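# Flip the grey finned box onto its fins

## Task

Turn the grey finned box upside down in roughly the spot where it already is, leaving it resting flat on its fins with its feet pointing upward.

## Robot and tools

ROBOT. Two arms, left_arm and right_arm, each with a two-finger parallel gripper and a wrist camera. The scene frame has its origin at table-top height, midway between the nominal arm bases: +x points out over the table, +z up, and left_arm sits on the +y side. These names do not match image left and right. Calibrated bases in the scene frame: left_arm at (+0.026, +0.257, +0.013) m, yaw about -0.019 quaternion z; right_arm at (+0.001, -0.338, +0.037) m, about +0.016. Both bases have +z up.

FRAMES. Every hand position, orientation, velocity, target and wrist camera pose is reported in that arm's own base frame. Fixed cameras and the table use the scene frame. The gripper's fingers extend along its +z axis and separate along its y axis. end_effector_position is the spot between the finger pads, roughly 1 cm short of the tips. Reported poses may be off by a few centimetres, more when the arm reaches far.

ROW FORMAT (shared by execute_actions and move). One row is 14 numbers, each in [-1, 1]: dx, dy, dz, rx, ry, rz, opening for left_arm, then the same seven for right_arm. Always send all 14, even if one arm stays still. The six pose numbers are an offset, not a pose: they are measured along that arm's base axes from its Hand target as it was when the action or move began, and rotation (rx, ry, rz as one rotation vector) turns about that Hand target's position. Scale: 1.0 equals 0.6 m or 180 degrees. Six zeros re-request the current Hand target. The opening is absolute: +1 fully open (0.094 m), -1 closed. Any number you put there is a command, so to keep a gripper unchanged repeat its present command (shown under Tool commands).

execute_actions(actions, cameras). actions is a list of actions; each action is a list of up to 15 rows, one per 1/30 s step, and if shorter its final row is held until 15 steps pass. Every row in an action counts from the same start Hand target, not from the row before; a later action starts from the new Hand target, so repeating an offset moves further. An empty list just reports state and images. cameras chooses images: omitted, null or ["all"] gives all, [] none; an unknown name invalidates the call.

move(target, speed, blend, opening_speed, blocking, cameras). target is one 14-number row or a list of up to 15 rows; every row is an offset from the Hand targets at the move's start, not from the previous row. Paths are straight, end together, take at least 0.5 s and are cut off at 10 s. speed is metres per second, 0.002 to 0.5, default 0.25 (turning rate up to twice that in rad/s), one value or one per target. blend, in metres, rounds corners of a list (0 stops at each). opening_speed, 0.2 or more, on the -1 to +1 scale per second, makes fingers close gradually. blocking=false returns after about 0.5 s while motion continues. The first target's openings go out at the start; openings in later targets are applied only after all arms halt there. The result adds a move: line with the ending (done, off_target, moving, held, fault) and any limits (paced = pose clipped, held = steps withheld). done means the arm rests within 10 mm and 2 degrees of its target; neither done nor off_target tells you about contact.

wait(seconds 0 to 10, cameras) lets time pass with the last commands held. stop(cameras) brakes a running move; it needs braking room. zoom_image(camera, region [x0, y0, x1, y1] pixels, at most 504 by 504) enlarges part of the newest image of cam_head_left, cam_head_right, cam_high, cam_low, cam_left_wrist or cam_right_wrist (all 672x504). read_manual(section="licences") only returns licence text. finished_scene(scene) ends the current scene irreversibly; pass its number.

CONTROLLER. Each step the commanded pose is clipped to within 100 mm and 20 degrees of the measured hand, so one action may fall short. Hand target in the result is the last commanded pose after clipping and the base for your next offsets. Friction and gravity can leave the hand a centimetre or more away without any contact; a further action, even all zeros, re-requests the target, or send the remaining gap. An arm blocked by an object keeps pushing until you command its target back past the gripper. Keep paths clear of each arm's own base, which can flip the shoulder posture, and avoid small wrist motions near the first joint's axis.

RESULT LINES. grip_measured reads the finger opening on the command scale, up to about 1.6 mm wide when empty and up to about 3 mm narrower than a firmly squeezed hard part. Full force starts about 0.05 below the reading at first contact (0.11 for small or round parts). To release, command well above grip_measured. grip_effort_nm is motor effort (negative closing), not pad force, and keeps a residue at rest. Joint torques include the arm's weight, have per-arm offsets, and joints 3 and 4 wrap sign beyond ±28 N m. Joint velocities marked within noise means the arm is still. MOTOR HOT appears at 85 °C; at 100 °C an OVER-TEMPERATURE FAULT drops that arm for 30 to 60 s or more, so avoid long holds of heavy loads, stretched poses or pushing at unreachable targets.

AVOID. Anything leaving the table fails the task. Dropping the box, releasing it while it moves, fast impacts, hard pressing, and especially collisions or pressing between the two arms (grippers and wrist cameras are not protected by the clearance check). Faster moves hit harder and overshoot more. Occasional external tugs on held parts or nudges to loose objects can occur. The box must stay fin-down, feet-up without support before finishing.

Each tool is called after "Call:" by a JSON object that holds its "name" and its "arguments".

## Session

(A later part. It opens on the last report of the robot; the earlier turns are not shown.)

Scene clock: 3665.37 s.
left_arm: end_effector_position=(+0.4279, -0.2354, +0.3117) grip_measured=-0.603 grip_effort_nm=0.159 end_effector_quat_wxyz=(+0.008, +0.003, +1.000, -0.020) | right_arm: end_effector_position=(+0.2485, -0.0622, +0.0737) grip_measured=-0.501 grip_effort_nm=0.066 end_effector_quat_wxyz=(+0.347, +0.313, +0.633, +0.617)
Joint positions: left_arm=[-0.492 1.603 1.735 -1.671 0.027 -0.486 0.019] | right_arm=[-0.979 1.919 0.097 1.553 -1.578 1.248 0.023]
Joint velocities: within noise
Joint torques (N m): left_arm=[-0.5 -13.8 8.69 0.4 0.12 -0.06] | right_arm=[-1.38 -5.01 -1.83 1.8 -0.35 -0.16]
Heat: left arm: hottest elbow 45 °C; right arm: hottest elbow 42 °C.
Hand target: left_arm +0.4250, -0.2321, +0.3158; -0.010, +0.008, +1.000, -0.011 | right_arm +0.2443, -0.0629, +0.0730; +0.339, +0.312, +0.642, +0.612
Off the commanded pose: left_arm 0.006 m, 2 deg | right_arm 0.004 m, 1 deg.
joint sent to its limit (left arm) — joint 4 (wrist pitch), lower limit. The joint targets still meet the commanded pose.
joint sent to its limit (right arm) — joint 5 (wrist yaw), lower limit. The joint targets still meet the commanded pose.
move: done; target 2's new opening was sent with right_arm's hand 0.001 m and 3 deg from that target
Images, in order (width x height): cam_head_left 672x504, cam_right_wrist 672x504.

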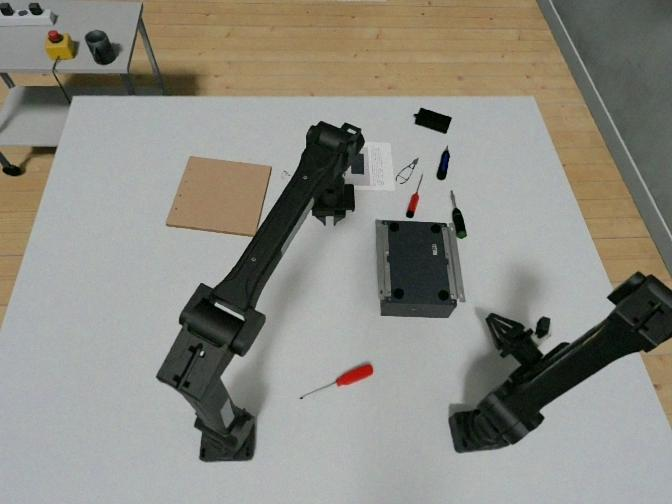

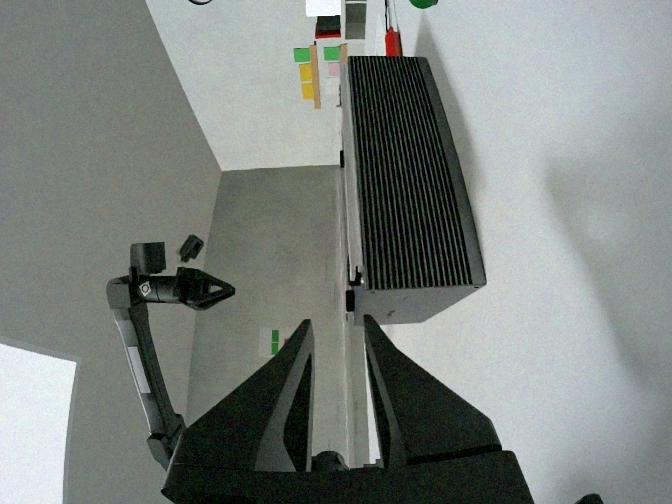

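Call:
{"name": "execute_actions", "arguments": {"actions": [], "cameras": ["cam_high","cam_low","cam_head_right"]}}

Call:
{"name": "zoom_image", "arguments": {"camera": "cam_low", "region": [240, 240, 400, 340]}}

Scene clock: 3674.37 s.
left_arm: end_effector_position=(+0.4279, -0.2354, +0.3117) grip_measured=-0.603 grip_effort_nm=0.159 end_effector_quat_wxyz=(+0.008, +0.003, +1.000, -0.020) | right_arm: end_effector_position=(+0.2484, -0.0621, +0.0737) grip_measured=-0.501 grip_effort_nm=0.066 end_effector_quat_wxyz=(+0.347, +0.313, +0.633, +0.617)
Joint positions: left_arm=[-0.492 1.603 1.735 -1.671 0.027 -0.486 0.019] | right_arm=[-0.979 1.919 0.097 1.553 -1.578 1.247 0.023]
Joint velocities: within noise
Joint torques (N m): left_arm=[-0.56 -13.8 8.66 0.38 0.12 -0.07] | right_arm=[-2.08 -5.42 -1.81 1.99 -0.34 -0.19]
Heat: left arm: hottest elbow 45 °C; right arm: hottest elbow 40 °C.
Hand target: left_arm +0.4250, -0.2321, +0.3158; -0.010, +0.008, +1.000, -0.011 | right_arm +0.2443, -0.0629, +0.0730; +0.339, +0.312, +0.642, +0.612
Tool commands: left_gripper/opening=-0.6 right_gripper/opening=-0.5
Off the commanded pose: left_arm 0.006 m, 2 deg | right_arm 0.004 m, 1 deg.
Images, in order (width x height): cam_head_right 672x504, cam_high 672x504, cam_low 672x504.

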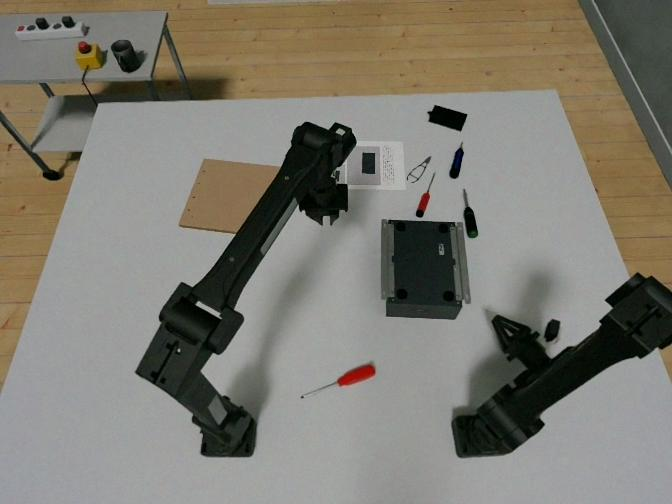

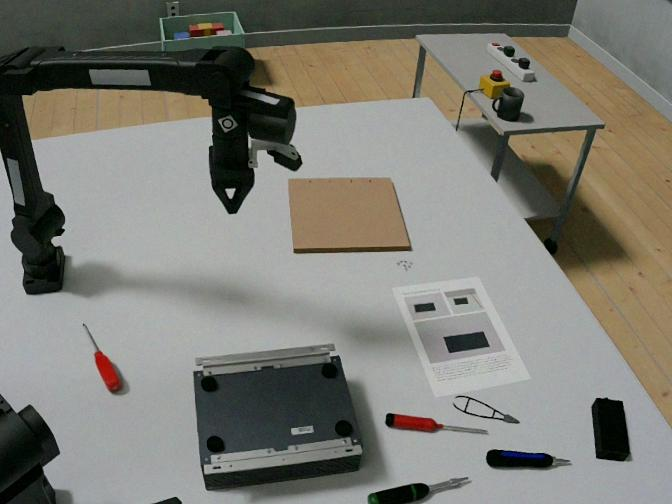

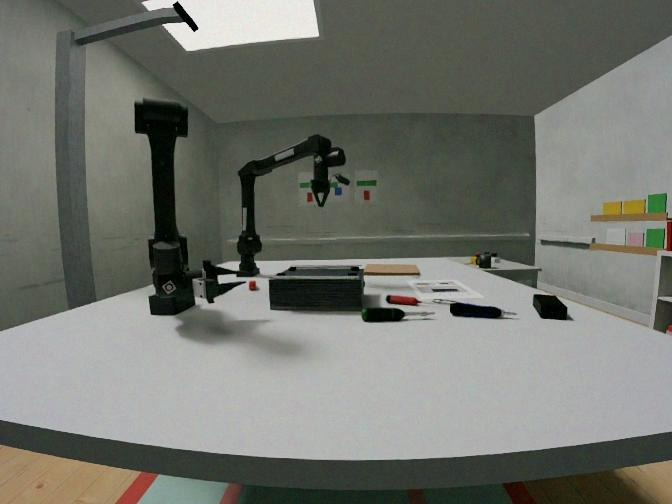

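Scaled by 3.150.

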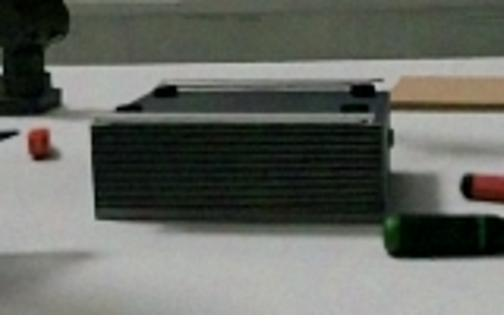

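Call:
{"name": "move", "arguments": {"target": [[-0.042,-0.03,-0.193,-0.487,-0.1306,0.1306,0.2, 0,0,0,0,0,0,-0.5],[-0.033,-0.1215,-0.346,-0.487,-0.1306,0.1306,0.2, 0,0,0,0,0,0,-0.5]], "speed": 0.22, "blend": 0.03, "cameras": ["cam_head_left","cam_left_wrist"]}}

Scene clock: 3722.67 s.
left_arm: end_effector_position=(+0.4009, -0.2991, +0.1081) grip_measured=+0.197 grip_effort_nm=0.159 end_effector_quat_wxyz=(+0.185, -0.170, +0.684, -0.685) | right_arm: end_effector_position=(+0.2484, -0.0621, +0.0736) grip_measured=-0.501 grip_effort_nm=0.061 end_effector_quat_wxyz=(+0.347, +0.313, +0.633, +0.617)
Joint positions: left_arm=[-0.438 1.837 0.502 1.343 0.625 -1.555 0.056] | right_arm=[-0.979 1.92 0.097 1.553 -1.578 1.246 0.023]
Joint velocities: within noise
Joint torques (N m): left_arm=[-1.38 -8.53 5.26 2.97 -0.04 -0.21] | right_arm=[-2.55 -5.54 -1.87 1.94 -0.32 -0.23]
Heat: left arm: hottest elbow 45 °C; right arm: hottest elbow 37 °C.
Hand target: left_arm +0.4051, -0.3049, +0.1081; +0.184, -0.169, +0.679, -0.690 | right_arm +0.2443, -0.0629, +0.0730; +0.339, +0.312, +0.642, +0.612
Off the commanded pose: left_arm 0.007 m, 1 deg | right_arm 0.004 m, 1 deg.
joint sent to its limit (right arm) — joint 5 (wrist yaw), lower limit. The joint targets still meet the commanded pose.
move: done
Images, in order (width x height): cam_head_left 672x504, cam_left_wrist 672x504.

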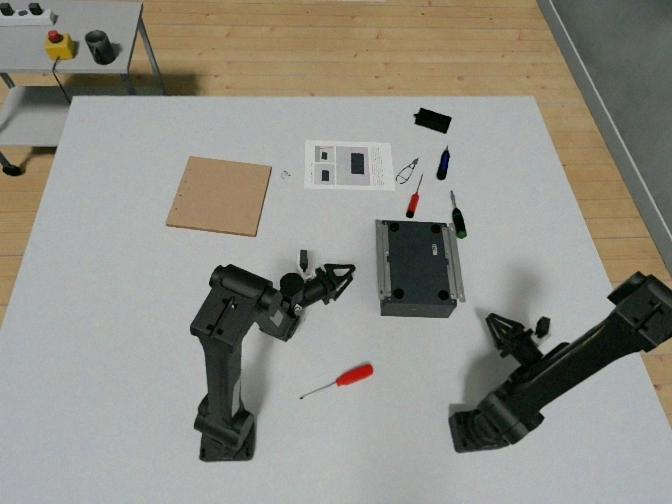

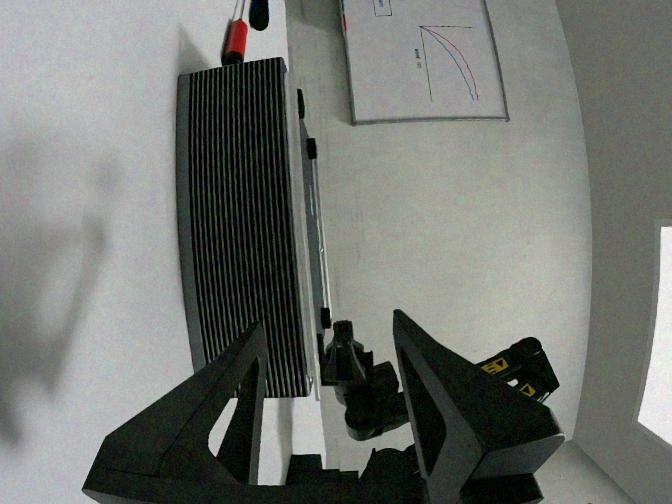

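Call:
{"name": "move", "arguments": {"target": [0.058,-0.068,-0.032,0,0,0,0.2, 0,0,0,0,0,0,-0.5], "speed": 0.1, "cameras": ["cam_left_wrist"]}}

Call:
{"name": "zoom_image", "arguments": {"camera": "cam_left_wrist", "region": [240, 180, 420, 360]}}

Scene clock: 3748.27 s.
left_arm: end_effector_position=(+0.4358, -0.3383, +0.0969) grip_measured=+0.197 grip_effort_nm=0.159 end_effector_quat_wxyz=(+0.193, -0.164, +0.677, -0.691) | right_arm: end_effector_position=(+0.2484, -0.0621, +0.0736) grip_measured=-0.501 grip_effort_nm=0.066 end_effector_quat_wxyz=(+0.347, +0.313, +0.633, +0.617)
Joint positions: left_arm=[-0.49 1.948 0.644 1.34 0.571 -1.557 0.056] | right_arm=[-0.979 1.92 0.097 1.553 -1.578 1.246 0.023]
Joint velocities: within noise
Joint torques (N m): left_arm=[-1.55 -9.99 5.65 1.94 -0.08 -0.22] | right_arm=[-2.43 -5.48 -1.84 1.95 -0.35 -0.22]
Heat: left arm: hottest elbow 43 °C; right arm: hottest elbow 36 °C.
Hand target: left_arm +0.4399, -0.3456, +0.0890; +0.184, -0.169, +0.679, -0.690 | right_arm +0.2443, -0.0629, +0.0730; +0.339, +0.312, +0.642, +0.612
Off the commanded pose: left_arm 0.012 m, 1 deg | right_arm 0.004 m, 1 deg.
joint sent to its limit (right arm) — joint 5 (wrist yaw), lower limit. The joint targets still meet the commanded pose.
move: off_target (left_arm)
Images, in order (width x height): cam_left_wrist 672x504.

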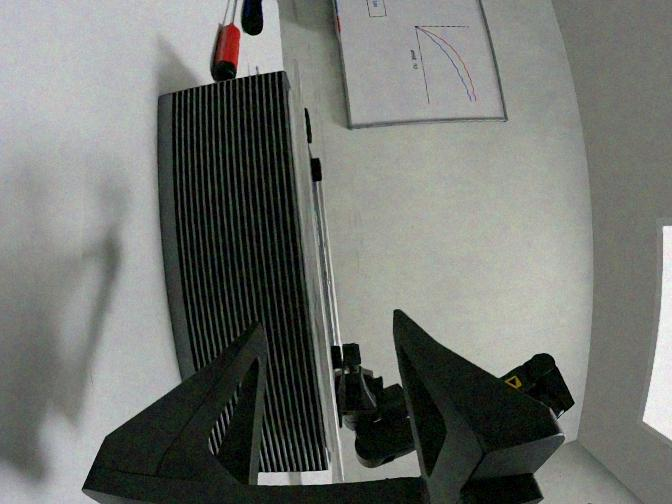

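Scaled by 2.800 from the camera's 672x504 image, which has a finer 960x720 frame.

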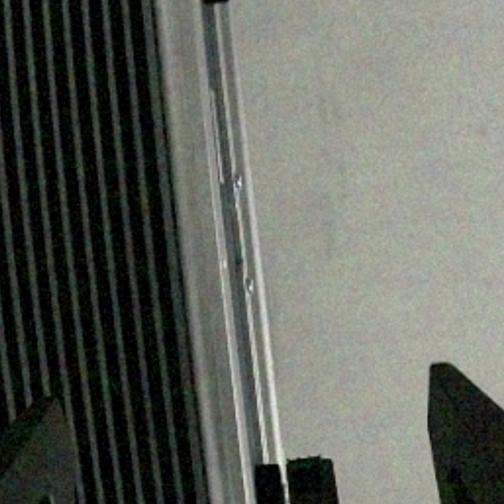

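Call:
{"name": "move", "arguments": {"target": [0.0218, -0.0423, -0.0133, 0, 0, 0, 0.2, 0, 0, 0, 0, 0, 0, -0.5], "speed": 0.05, "cameras": ["cam_head_left", "cam_left_wrist"]}}

Scene clock: 3773.13 s.
left_arm: end_effector_position=(+0.4492, -0.3634, +0.0899) grip_measured=+0.197 grip_effort_nm=0.164 end_effector_quat_wxyz=(+0.192, -0.164, +0.676, -0.692) | right_arm: end_effector_position=(+0.2484, -0.0621, +0.0736) grip_measured=-0.501 grip_effort_nm=0.056 end_effector_quat_wxyz=(+0.347, +0.313, +0.633, +0.617)
Joint positions: left_arm=[-0.527 1.994 0.715 1.316 0.534 -1.557 0.056] | right_arm=[-0.979 1.92 0.097 1.553 -1.578 1.246 0.023]
Joint velocities: within noise
Joint torques (N m): left_arm=[-1.49 -10.87 5.94 1.94 -0.05 -0.2] | right_arm=[-1.85 -4.54 -1.78 1.92 -0.33 -0.22]
Heat: left arm: hottest elbow 43 °C; right arm: hottest elbow 35 °C.
Hand target: left_arm +0.4530, -0.3712, +0.0811; +0.183, -0.169, +0.679, -0.690 | right_arm +0.2443, -0.0629, +0.0730; +0.339, +0.312, +0.642, +0.612
Off the commanded pose: left_arm 0.012 m, 1 deg | right_arm 0.004 m, 1 deg.
joint sent to its limit (right arm) — joint 5 (wrist yaw), lower limit. The joint targets still meet the commanded pose.
move: off_target (left_arm)
Images, in order (width x height): cam_head_left 672x504, cam_left_wrist 672x504.

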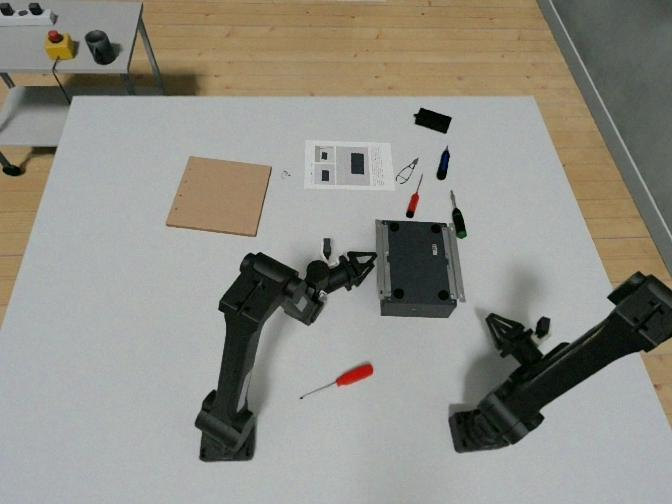

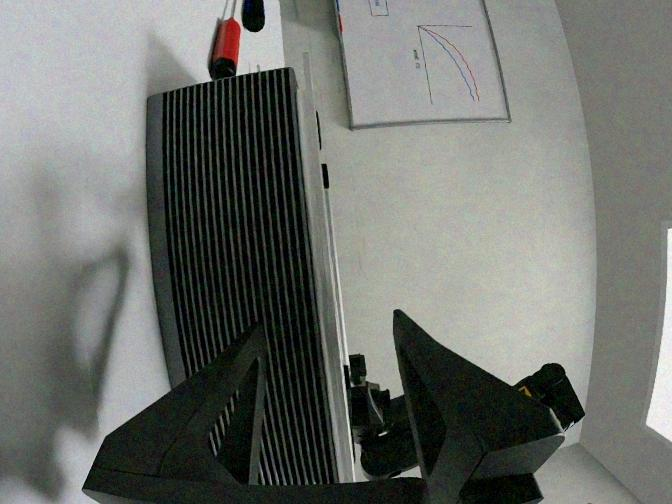

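Call:
{"name": "zoom_image", "arguments": {"camera": "cam_head_left", "region": [330, 210, 430, 285]}}

Call:
{"name": "zoom_image", "arguments": {"camera": "cam_left_wrist", "region": [240, 240, 420, 370]}}

Scaled by 5.040.

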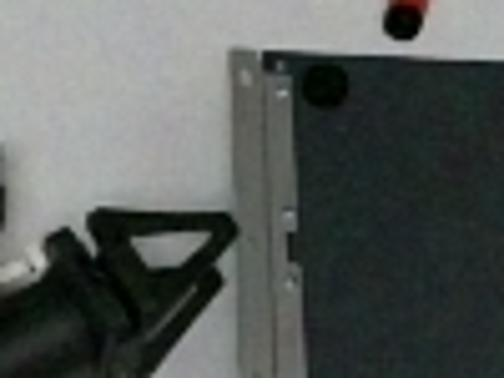

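Scaled by 2.800 from the camera's 672x504 image, which has a finer 960x720 frame.

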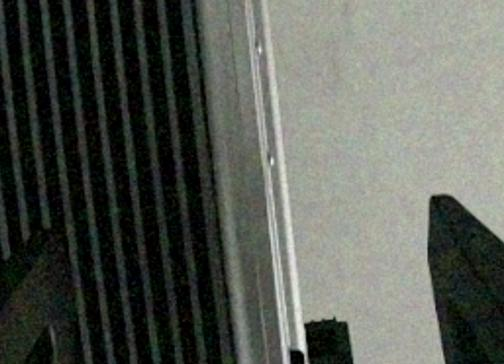

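Call:
{"name": "move", "arguments": {"target": [0.015, -0.0283, 0.0, 0, 0, 0, 0.2, 0, 0, 0, 0, 0, 0, -0.5], "speed": 0.05, "cameras": ["cam_head_left", "cam_left_wrist"]}}

Call:
{"name": "zoom_image", "arguments": {"camera": "cam_head_left", "region": [330, 210, 430, 285]}}

Scene clock: 3787.13 s.
left_arm: end_effector_position=(+0.4581, -0.3800, +0.0902) grip_measured=+0.197 grip_effort_nm=0.159 end_effector_quat_wxyz=(+0.192, -0.165, +0.676, -0.692) | right_arm: end_effector_position=(+0.2484, -0.0621, +0.0736) grip_measured=-0.501 grip_effort_nm=0.071 end_effector_quat_wxyz=(+0.347, +0.313, +0.633, +0.617)
Joint positions: left_arm=[-0.55 2.009 0.761 1.284 0.511 -1.557 0.056] | right_arm=[-0.979 1.92 0.097 1.553 -1.578 1.246 0.023]
Joint velocities: within noise
Joint torques (N m): left_arm=[-1.61 -11.22 6.35 2.03 -0.06 -0.2] | right_arm=[-2.32 -5.07 -1.72 2.07 -0.32 -0.19]
Heat: left arm: hottest elbow 42 °C; right arm: hottest elbow 35 °C.
Hand target: left_arm +0.4619, -0.3882, +0.0811; +0.183, -0.169, +0.679, -0.690 | right_arm +0.2443, -0.0629, +0.0729; +0.339, +0.312, +0.642, +0.612
Off the commanded pose: left_arm 0.013 m, 1 deg | right_arm 0.004 m, 1 deg.
joint sent to its limit (right arm) — joint 5 (wrist yaw), lower limit. The joint targets still meet the commanded pose.
move: off_target (left_arm)
Images, in order (width x height): cam_head_left 672x504, cam_left_wrist 672x504.

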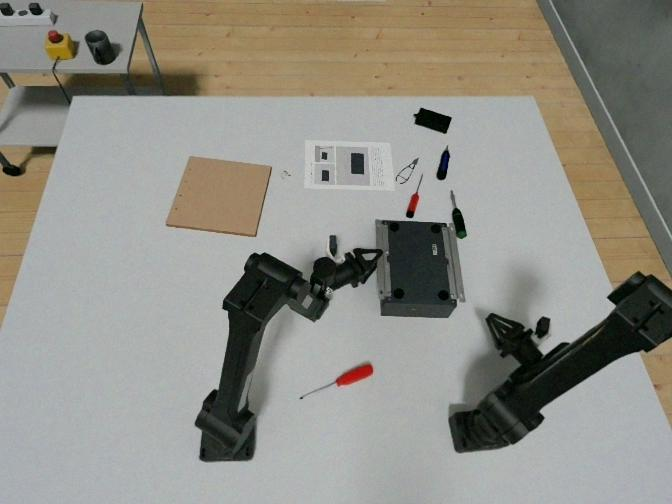

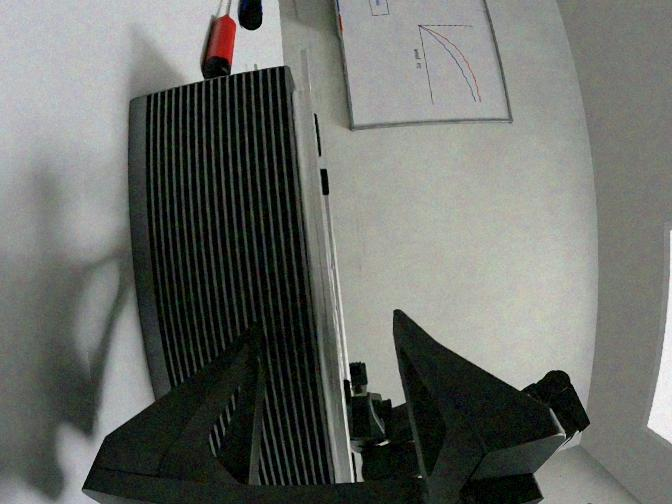

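Scaled by 5.040.

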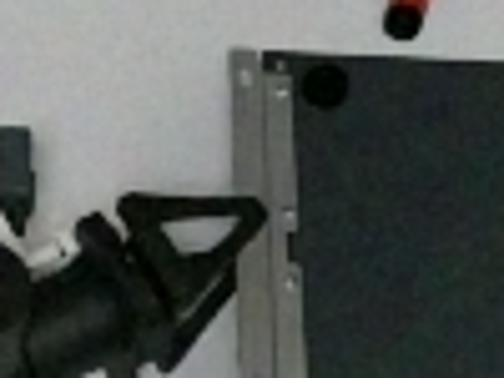

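Call:
{"name": "move", "arguments": {"target": [0, 0, 0, 0, 0, 0, -1, 0, 0, 0, 0, 0, 0, -0.5], "opening_speed": 0.5, "cameras": ["cam_head_left", "cam_left_wrist"]}}

Call:
{"name": "zoom_image", "arguments": {"camera": "cam_head_left", "region": [330, 210, 430, 285]}}

Scene clock: 3795.83 s.
left_arm: end_effector_position=(+0.4584, -0.3803, +0.0915) grip_measured=-0.950 grip_effort_nm=-0.979 end_effector_quat_wxyz=(+0.190, -0.166, +0.674, -0.695) | right_arm: end_effector_position=(+0.2484, -0.0621, +0.0736) grip_measured=-0.501 grip_effort_nm=0.071 end_effector_quat_wxyz=(+0.347, +0.313, +0.633, +0.617)
Joint positions: left_arm=[-0.55 2.01 0.763 1.289 0.512 -1.567 0.002] | right_arm=[-0.979 1.92 0.097 1.553 -1.578 1.246 0.023]
Joint velocities: within noise
Joint torques (N m): left_arm=[-1.55 -11.52 6.24 1.65 -0.08 -0.1] | right_arm=[-1.73 -5.42 -1.84 1.8 -0.37 -0.21]
Heat: left arm: hottest elbow 42 °C; right arm: hottest elbow 35 °C.
Hand target: left_arm +0.4620, -0.3882, +0.0810; +0.184, -0.169, +0.679, -0.690 | right_arm +0.2443, -0.0629, +0.0729; +0.339, +0.312, +0.642, +0.612
Off the commanded pose: left_arm 0.014 m, 1 deg | right_arm 0.004 m, 1 deg.
joint sent to its limit (right arm) — joint 5 (wrist yaw), lower limit. The joint targets still meet the commanded pose.
move: off_target (left_arm)
Images, in order (width x height): cam_head_left 672x504, cam_left_wrist 672x504.

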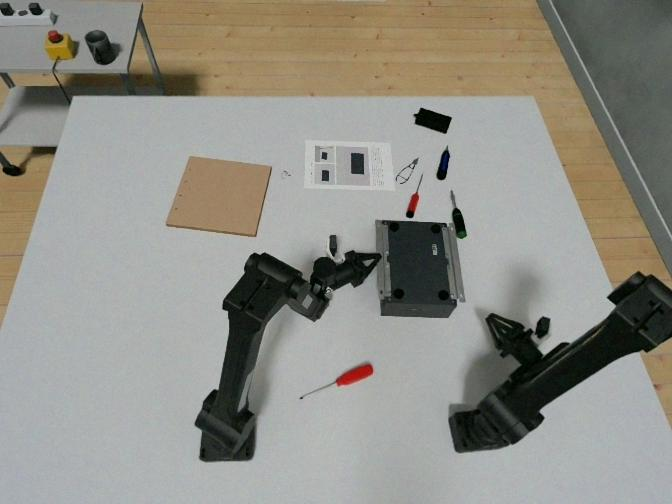

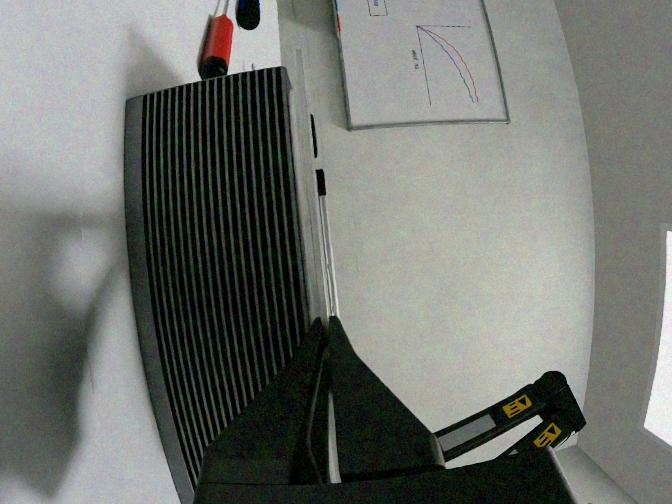

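Scaled by 5.040.

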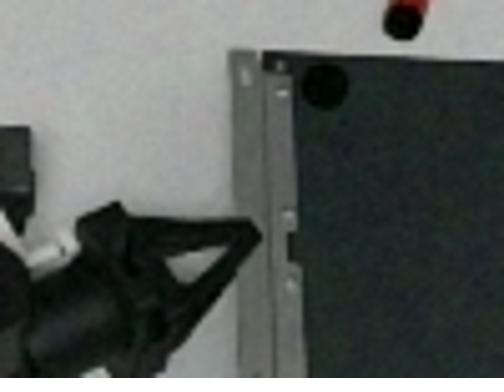

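Call:
{"name": "move", "arguments": {"target": [-0.019, 0.2, 0, 0, 0, 0, -1, 0, 0, 0, 0, 0, 0, -0.5], "speed": 0.06, "cameras": ["cam_head_left", "cam_left_wrist"]}}

Call:
{"name": "zoom_image", "arguments": {"camera": "cam_head_left", "region": [270, 190, 470, 340]}}

Scene clock: 3807.60 s.
left_arm: end_effector_position=(+0.4449, -0.2950, +0.0899) grip_measured=-0.952 grip_effort_nm=-1.013 end_effector_quat_wxyz=(+0.171, -0.146, +0.678, -0.700) | right_arm: end_effector_position=(+0.2484, -0.0621, +0.0736) grip_measured=-0.501 grip_effort_nm=0.066 end_effector_quat_wxyz=(+0.347, +0.313, +0.633, +0.617)
Joint positions: left_arm=[-0.362 1.978 0.638 1.393 0.756 -1.579 0.002] | right_arm=[-0.979 1.92 0.097 1.553 -1.578 1.246 0.023]
Joint velocities: within noise
Joint torques (N m): left_arm=[3.66 -11.46 1.65 2.47 0.05 -0.05] | right_arm=[-1.38 -5.36 -1.78 1.91 -0.35 -0.21]
Heat: left arm: hottest elbow 42 °C; right arm: hottest elbow 35 °C.
Hand target: left_arm +0.4506, -0.2680, +0.0810; +0.183, -0.169, +0.679, -0.690 | right_arm +0.2443, -0.0629, +0.0729; +0.339, +0.312, +0.642, +0.612
Off the commanded pose: left_arm 0.029 m, 3 deg | right_arm 0.004 m, 1 deg.
joint sent to its limit (right arm) — joint 5 (wrist yaw), lower limit. The joint targets still meet the commanded pose.
move: off_target (left_arm)
Images, in order (width x height): cam_head_left 672x504, cam_left_wrist 672x504.

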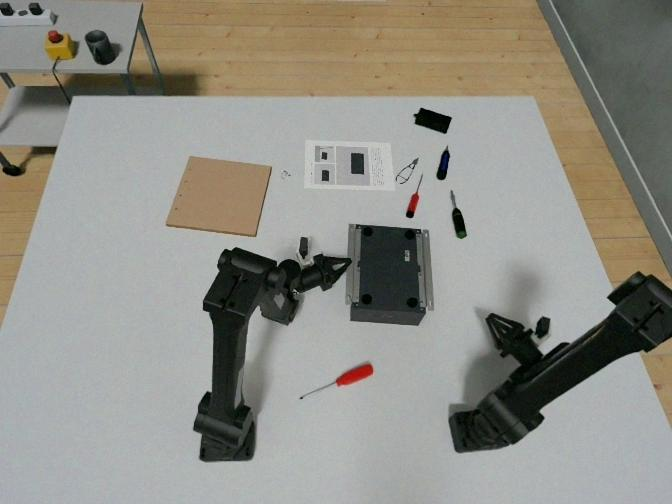

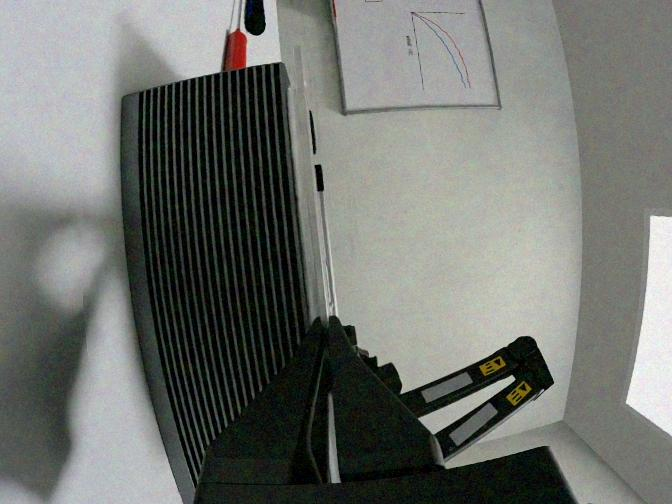

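Scaled by 2.520.

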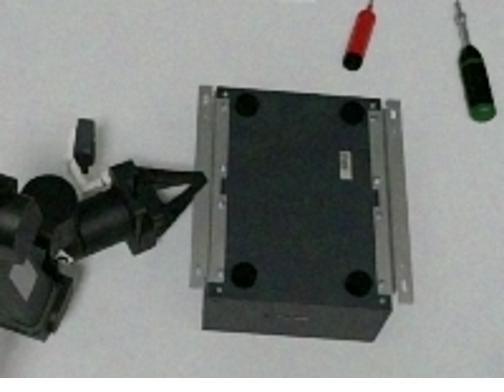

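Call:
{"name": "move", "arguments": {"target": [-0.017, 0.217, 0, 0, 0, 0.03, -1, 0, 0, 0, 0, 0, 0, -0.5], "speed": 0.06, "cameras": ["cam_head_left"]}}

Call:
{"name": "zoom_image", "arguments": {"camera": "cam_head_left", "region": [240, 190, 440, 340]}}

Scene clock: 3844.40 s.
left_arm: end_effector_position=(+0.4329, -0.1671, +0.0883) grip_measured=-0.952 grip_effort_nm=-1.013 end_effector_quat_wxyz=(+0.196, -0.168, +0.675, -0.692) | right_arm: end_effector_position=(+0.2484, -0.0621, +0.0736) grip_measured=-0.501 grip_effort_nm=0.071 end_effector_quat_wxyz=(+0.347, +0.313, +0.633, +0.617)
Joint positions: left_arm=[-0.051 1.951 0.508 1.505 0.999 -1.591 0.002] | right_arm=[-0.979 1.92 0.097 1.553 -1.578 1.246 0.023]
Joint velocities: within noise
Joint torques (N m): left_arm=[4.54 -9.47 1.69 2.03 -0.61 -0.04] | right_arm=[-2.43 -4.95 -1.78 1.99 -0.36 -0.22]
Heat: left arm: hottest elbow 40 °C; right arm: hottest elbow 34 °C.
Hand target: left_arm +0.4404, -0.1379, +0.0810; +0.216, -0.201, +0.670, -0.681 | right_arm +0.2443, -0.0629, +0.0729; +0.339, +0.312, +0.642, +0.612
Off the commanded pose: left_arm 0.031 m, 5 deg | right_arm 0.004 m, 1 deg.
joint sent to its limit (right arm) — joint 5 (wrist yaw), lower limit. The joint targets still meet the commanded pose.
move: off_target (left_arm)
Images, in order (width x height): cam_head_left 672x504.

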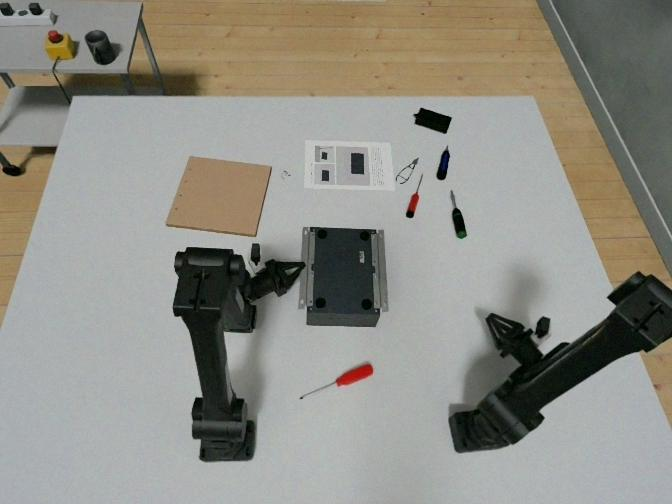

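Scaled by 2.520.

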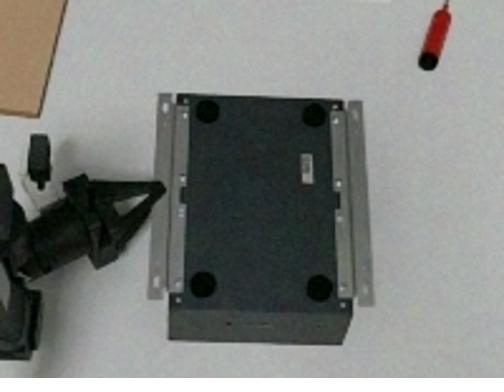

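Call:
{"name": "move", "arguments": {"target": [0.02, 0.0833, 0, 0, 0, 0, -1, 0, 0, 0, 0, 0, 0, -0.5], "speed": 0.05, "cameras": ["cam_head_left"]}}

Call:
{"name": "zoom_image", "arguments": {"camera": "cam_head_left", "region": [220, 190, 420, 340]}}

Scene clock: 3865.50 s.
left_arm: end_effector_position=(+0.4348, -0.1169, +0.0880) grip_measured=-0.952 grip_effort_nm=-1.013 end_effector_quat_wxyz=(+0.195, -0.168, +0.677, -0.690) | right_arm: end_effector_position=(+0.2484, -0.0621, +0.0736) grip_measured=-0.501 grip_effort_nm=0.066 end_effector_quat_wxyz=(+0.347, +0.313, +0.633, +0.617)
Joint positions: left_arm=[0.094 1.95 0.516 1.5 1.145 -1.598 0.002] | right_arm=[-0.979 1.92 0.097 1.553 -1.578 1.246 0.023]
Joint velocities: within noise
Joint torques (N m): left_arm=[4.25 -8.59 4.31 1.25 -0.75 -0.1] | right_arm=[-1.85 -5.19 -1.77 1.87 -0.35 -0.2]
Heat: left arm: hottest shoulder 39 °C; right arm: hottest elbow 34 °C.
Hand target: left_arm +0.4524, -0.0878, +0.0809; +0.216, -0.201, +0.670, -0.681 | right_arm +0.2443, -0.0629, +0.0729; +0.339, +0.312, +0.642, +0.612
Off the commanded pose: left_arm 0.035 m, 5 deg | right_arm 0.004 m, 1 deg.
joint sent to its limit (right arm) — joint 5 (wrist yaw), lower limit. The joint targets still meet the commanded pose.
move: off_target (left_arm)
Images, in order (width x height): cam_head_left 672x504.

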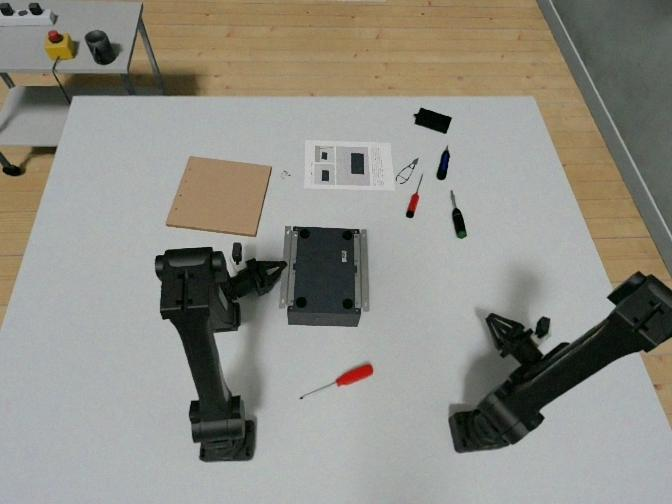

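Scaled by 2.520.

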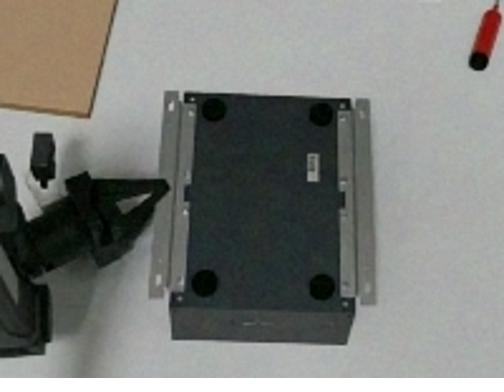

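Call:
{"name": "move", "arguments": {"target": [-0.026, -0.0485, 0, 0, 0, -0.018, -1, 0, 0, 0, 0, 0, 0, -0.5], "speed": 0.03, "cameras": ["cam_head_left"]}}

Call:
{"name": "zoom_image", "arguments": {"camera": "cam_head_left", "region": [220, 190, 420, 340]}}

Scene clock: 3882.70 s.
left_arm: end_effector_position=(+0.4346, -0.1176, +0.0879) grip_measured=-0.952 grip_effort_nm=-1.009 end_effector_quat_wxyz=(+0.196, -0.170, +0.676, -0.689) | right_arm: end_effector_position=(+0.2484, -0.0621, +0.0736) grip_measured=-0.501 grip_effort_nm=0.066 end_effector_quat_wxyz=(+0.347, +0.313, +0.633, +0.617)
Joint positions: left_arm=[0.091 1.95 0.513 1.502 1.137 -1.598 0.002] | right_arm=[-0.979 1.92 0.097 1.553 -1.578 1.246 0.023]
Joint velocities: within noise
Joint torques (N m): left_arm=[-0.73 -9.05 2.74 1.89 -0.74 -0.07] | right_arm=[-1.61 -5.42 -1.83 2.03 -0.36 -0.21]
Heat: left arm: hottest elbow 39 °C; right arm: hottest elbow 34 °C.
Hand target: left_arm +0.4368, -0.1169, +0.0810; +0.197, -0.182, +0.676, -0.687 | right_arm +0.2443, -0.0629, +0.0729; +0.339, +0.312, +0.642, +0.612
Off the commanded pose: left_arm 0.007 m, 1 deg | right_arm 0.004 m, 1 deg.
joint sent to its limit (right arm) — joint 5 (wrist yaw), lower limit. The joint targets still meet the commanded pose.
move: done
Images, in order (width x height): cam_head_left 672x504.

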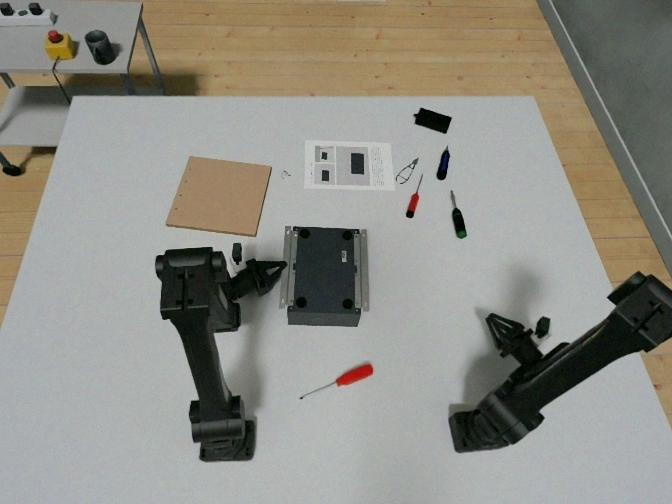

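Scaled by 2.520.

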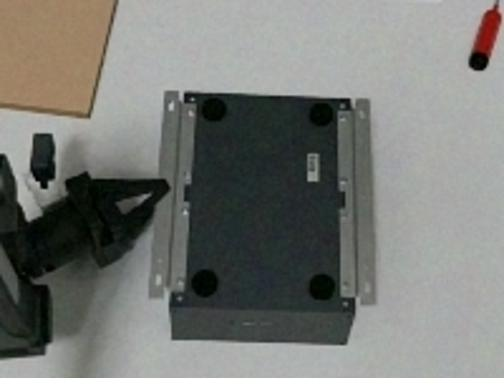

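Call:
{"name": "move", "arguments": {"target": [0, 0, 0, 0, 0, 0, -0.2, 0, 0, 0, 0, 0, 0, -0.5], "opening_speed": 0.5, "cameras": ["cam_left_wrist"]}}

Scene clock: 3888.53 s.
left_arm: end_effector_position=(+0.4369, -0.1165, +0.0880) grip_measured=-0.204 grip_effort_nm=0.164 end_effector_quat_wxyz=(+0.202, -0.176, +0.675, -0.688) | right_arm: end_effector_position=(+0.2484, -0.0621, +0.0736) grip_measured=-0.501 grip_effort_nm=0.071 end_effector_quat_wxyz=(+0.347, +0.313, +0.633, +0.617)
Joint positions: left_arm=[0.09 1.95 0.513 1.502 1.12 -1.599 0.037] | right_arm=[-0.979 1.92 0.097 1.553 -1.578 1.246 0.023]
Joint velocities: within noise
Joint torques (N m): left_arm=[-0.85 -9.05 2.7 1.94 -0.07 -0.08] | right_arm=[-1.08 -5.19 -1.61 1.91 -0.33 -0.21]
Heat: left arm: hottest elbow 39 °C; right arm: hottest elbow 34 °C.
Hand target: left_arm +0.4367, -0.1171, +0.0809; +0.196, -0.182, +0.676, -0.687 | right_arm +0.2443, -0.0629, +0.0729; +0.339, +0.312, +0.642, +0.612
Off the commanded pose: left_arm 0.007 m, 1 deg | right_arm 0.004 m, 1 deg.
joint sent to its limit (right arm) — joint 5 (wrist yaw), lower limit. The joint targets still meet the commanded pose.
move: done
Images, in order (width x height): cam_left_wrist 672x504.

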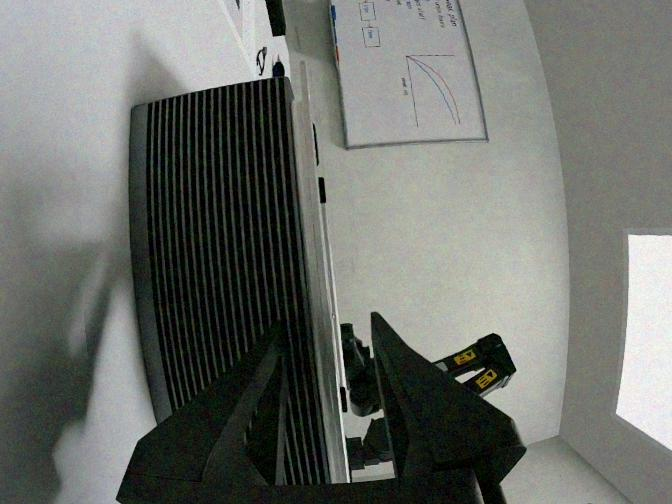

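Call:
{"name": "move", "arguments": {"target": [[-0.045, 0.08, 0.0, 0, 0, 0, -0.2, 0, 0, 0, 0, 0, 0, -0.5],[-0.1, 0.2, 0.08, 0, 0, 0, -0.2, 0, 0, 0, 0, 0, 0, -0.5]], "speed": [0.06, 0.12], "blend": 0.02, "cameras": ["cam_head_left", "cam_low", "cam_high"]}}

Call:
{"name": "zoom_image", "arguments": {"camera": "cam_head_left", "region": [220, 190, 420, 340]}}

Scene clock: 3896.60 s.
left_arm: end_effector_position=(+0.3780, +0.0006, +0.1277) grip_measured=-0.203 grip_effort_nm=0.164 end_effector_quat_wxyz=(+0.194, -0.181, +0.679, -0.685) | right_arm: end_effector_position=(+0.2484, -0.0621, +0.0736) grip_measured=-0.501 grip_effort_nm=0.066 end_effector_quat_wxyz=(+0.347, +0.313, +0.633, +0.617)
Joint positions: left_arm=[0.474 1.795 0.437 1.555 1.506 -1.752 0.037] | right_arm=[-0.979 1.92 0.097 1.553 -1.578 1.246 0.023]
Joint velocities: within noise
Joint torques (N m): left_arm=[-0.15 -8.64 3.02 2.32 0.05 -0.22] | right_arm=[-2.02 -5.07 -1.81 2.03 -0.33 -0.24]
Heat: left arm: hottest elbow 39 °C; right arm: hottest elbow 34 °C.
Hand target: left_arm +0.3768, +0.0030, +0.1290; +0.197, -0.182, +0.676, -0.687 | right_arm +0.2443, -0.0629, +0.0729; +0.339, +0.312, +0.642, +0.612
Off the commanded pose: left_arm 0.003 m, 0 deg | right_arm 0.004 m, 1 deg.
joint sent to its limit (right arm) — joint 5 (wrist yaw), lower limit. The joint targets still meet the commanded pose.
move: done
Images, in order (width x height): cam_head_left 672x504, cam_high 672x504, cam_low 672x504.

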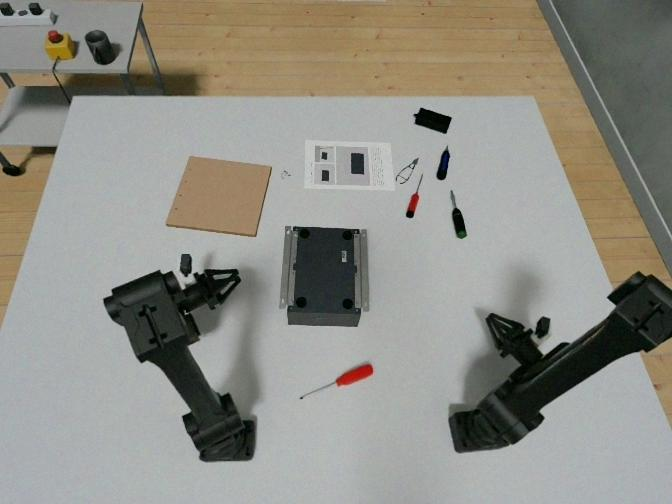

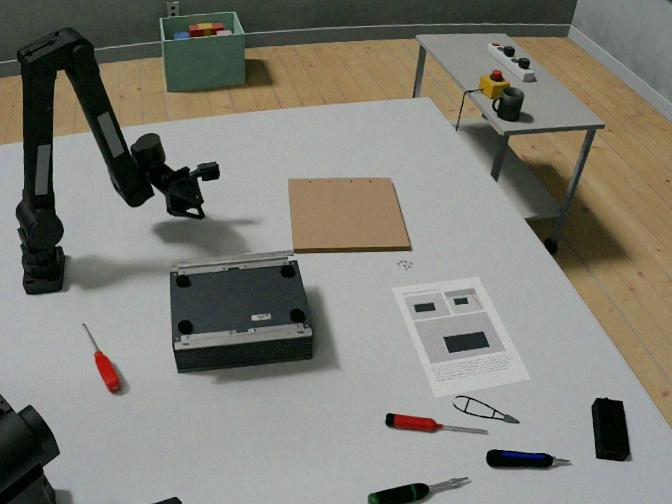

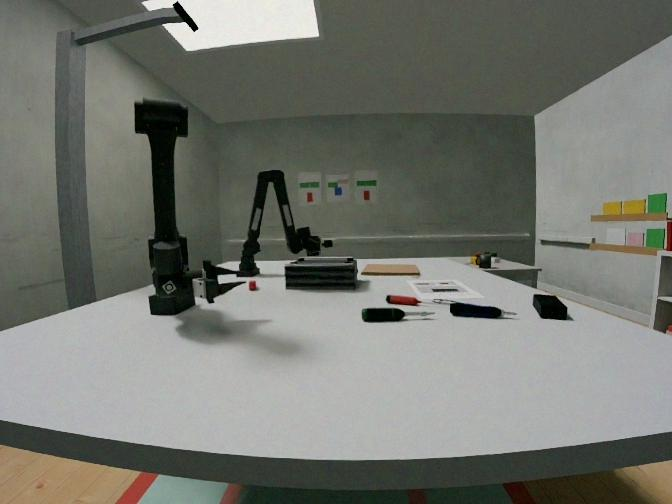

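Scaled by 2.520.

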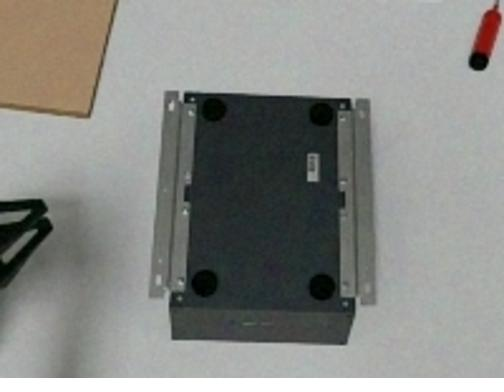

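Call:
{"name": "finished_scene", "arguments": {"scene": 2}}

The scene is finished: the task was done.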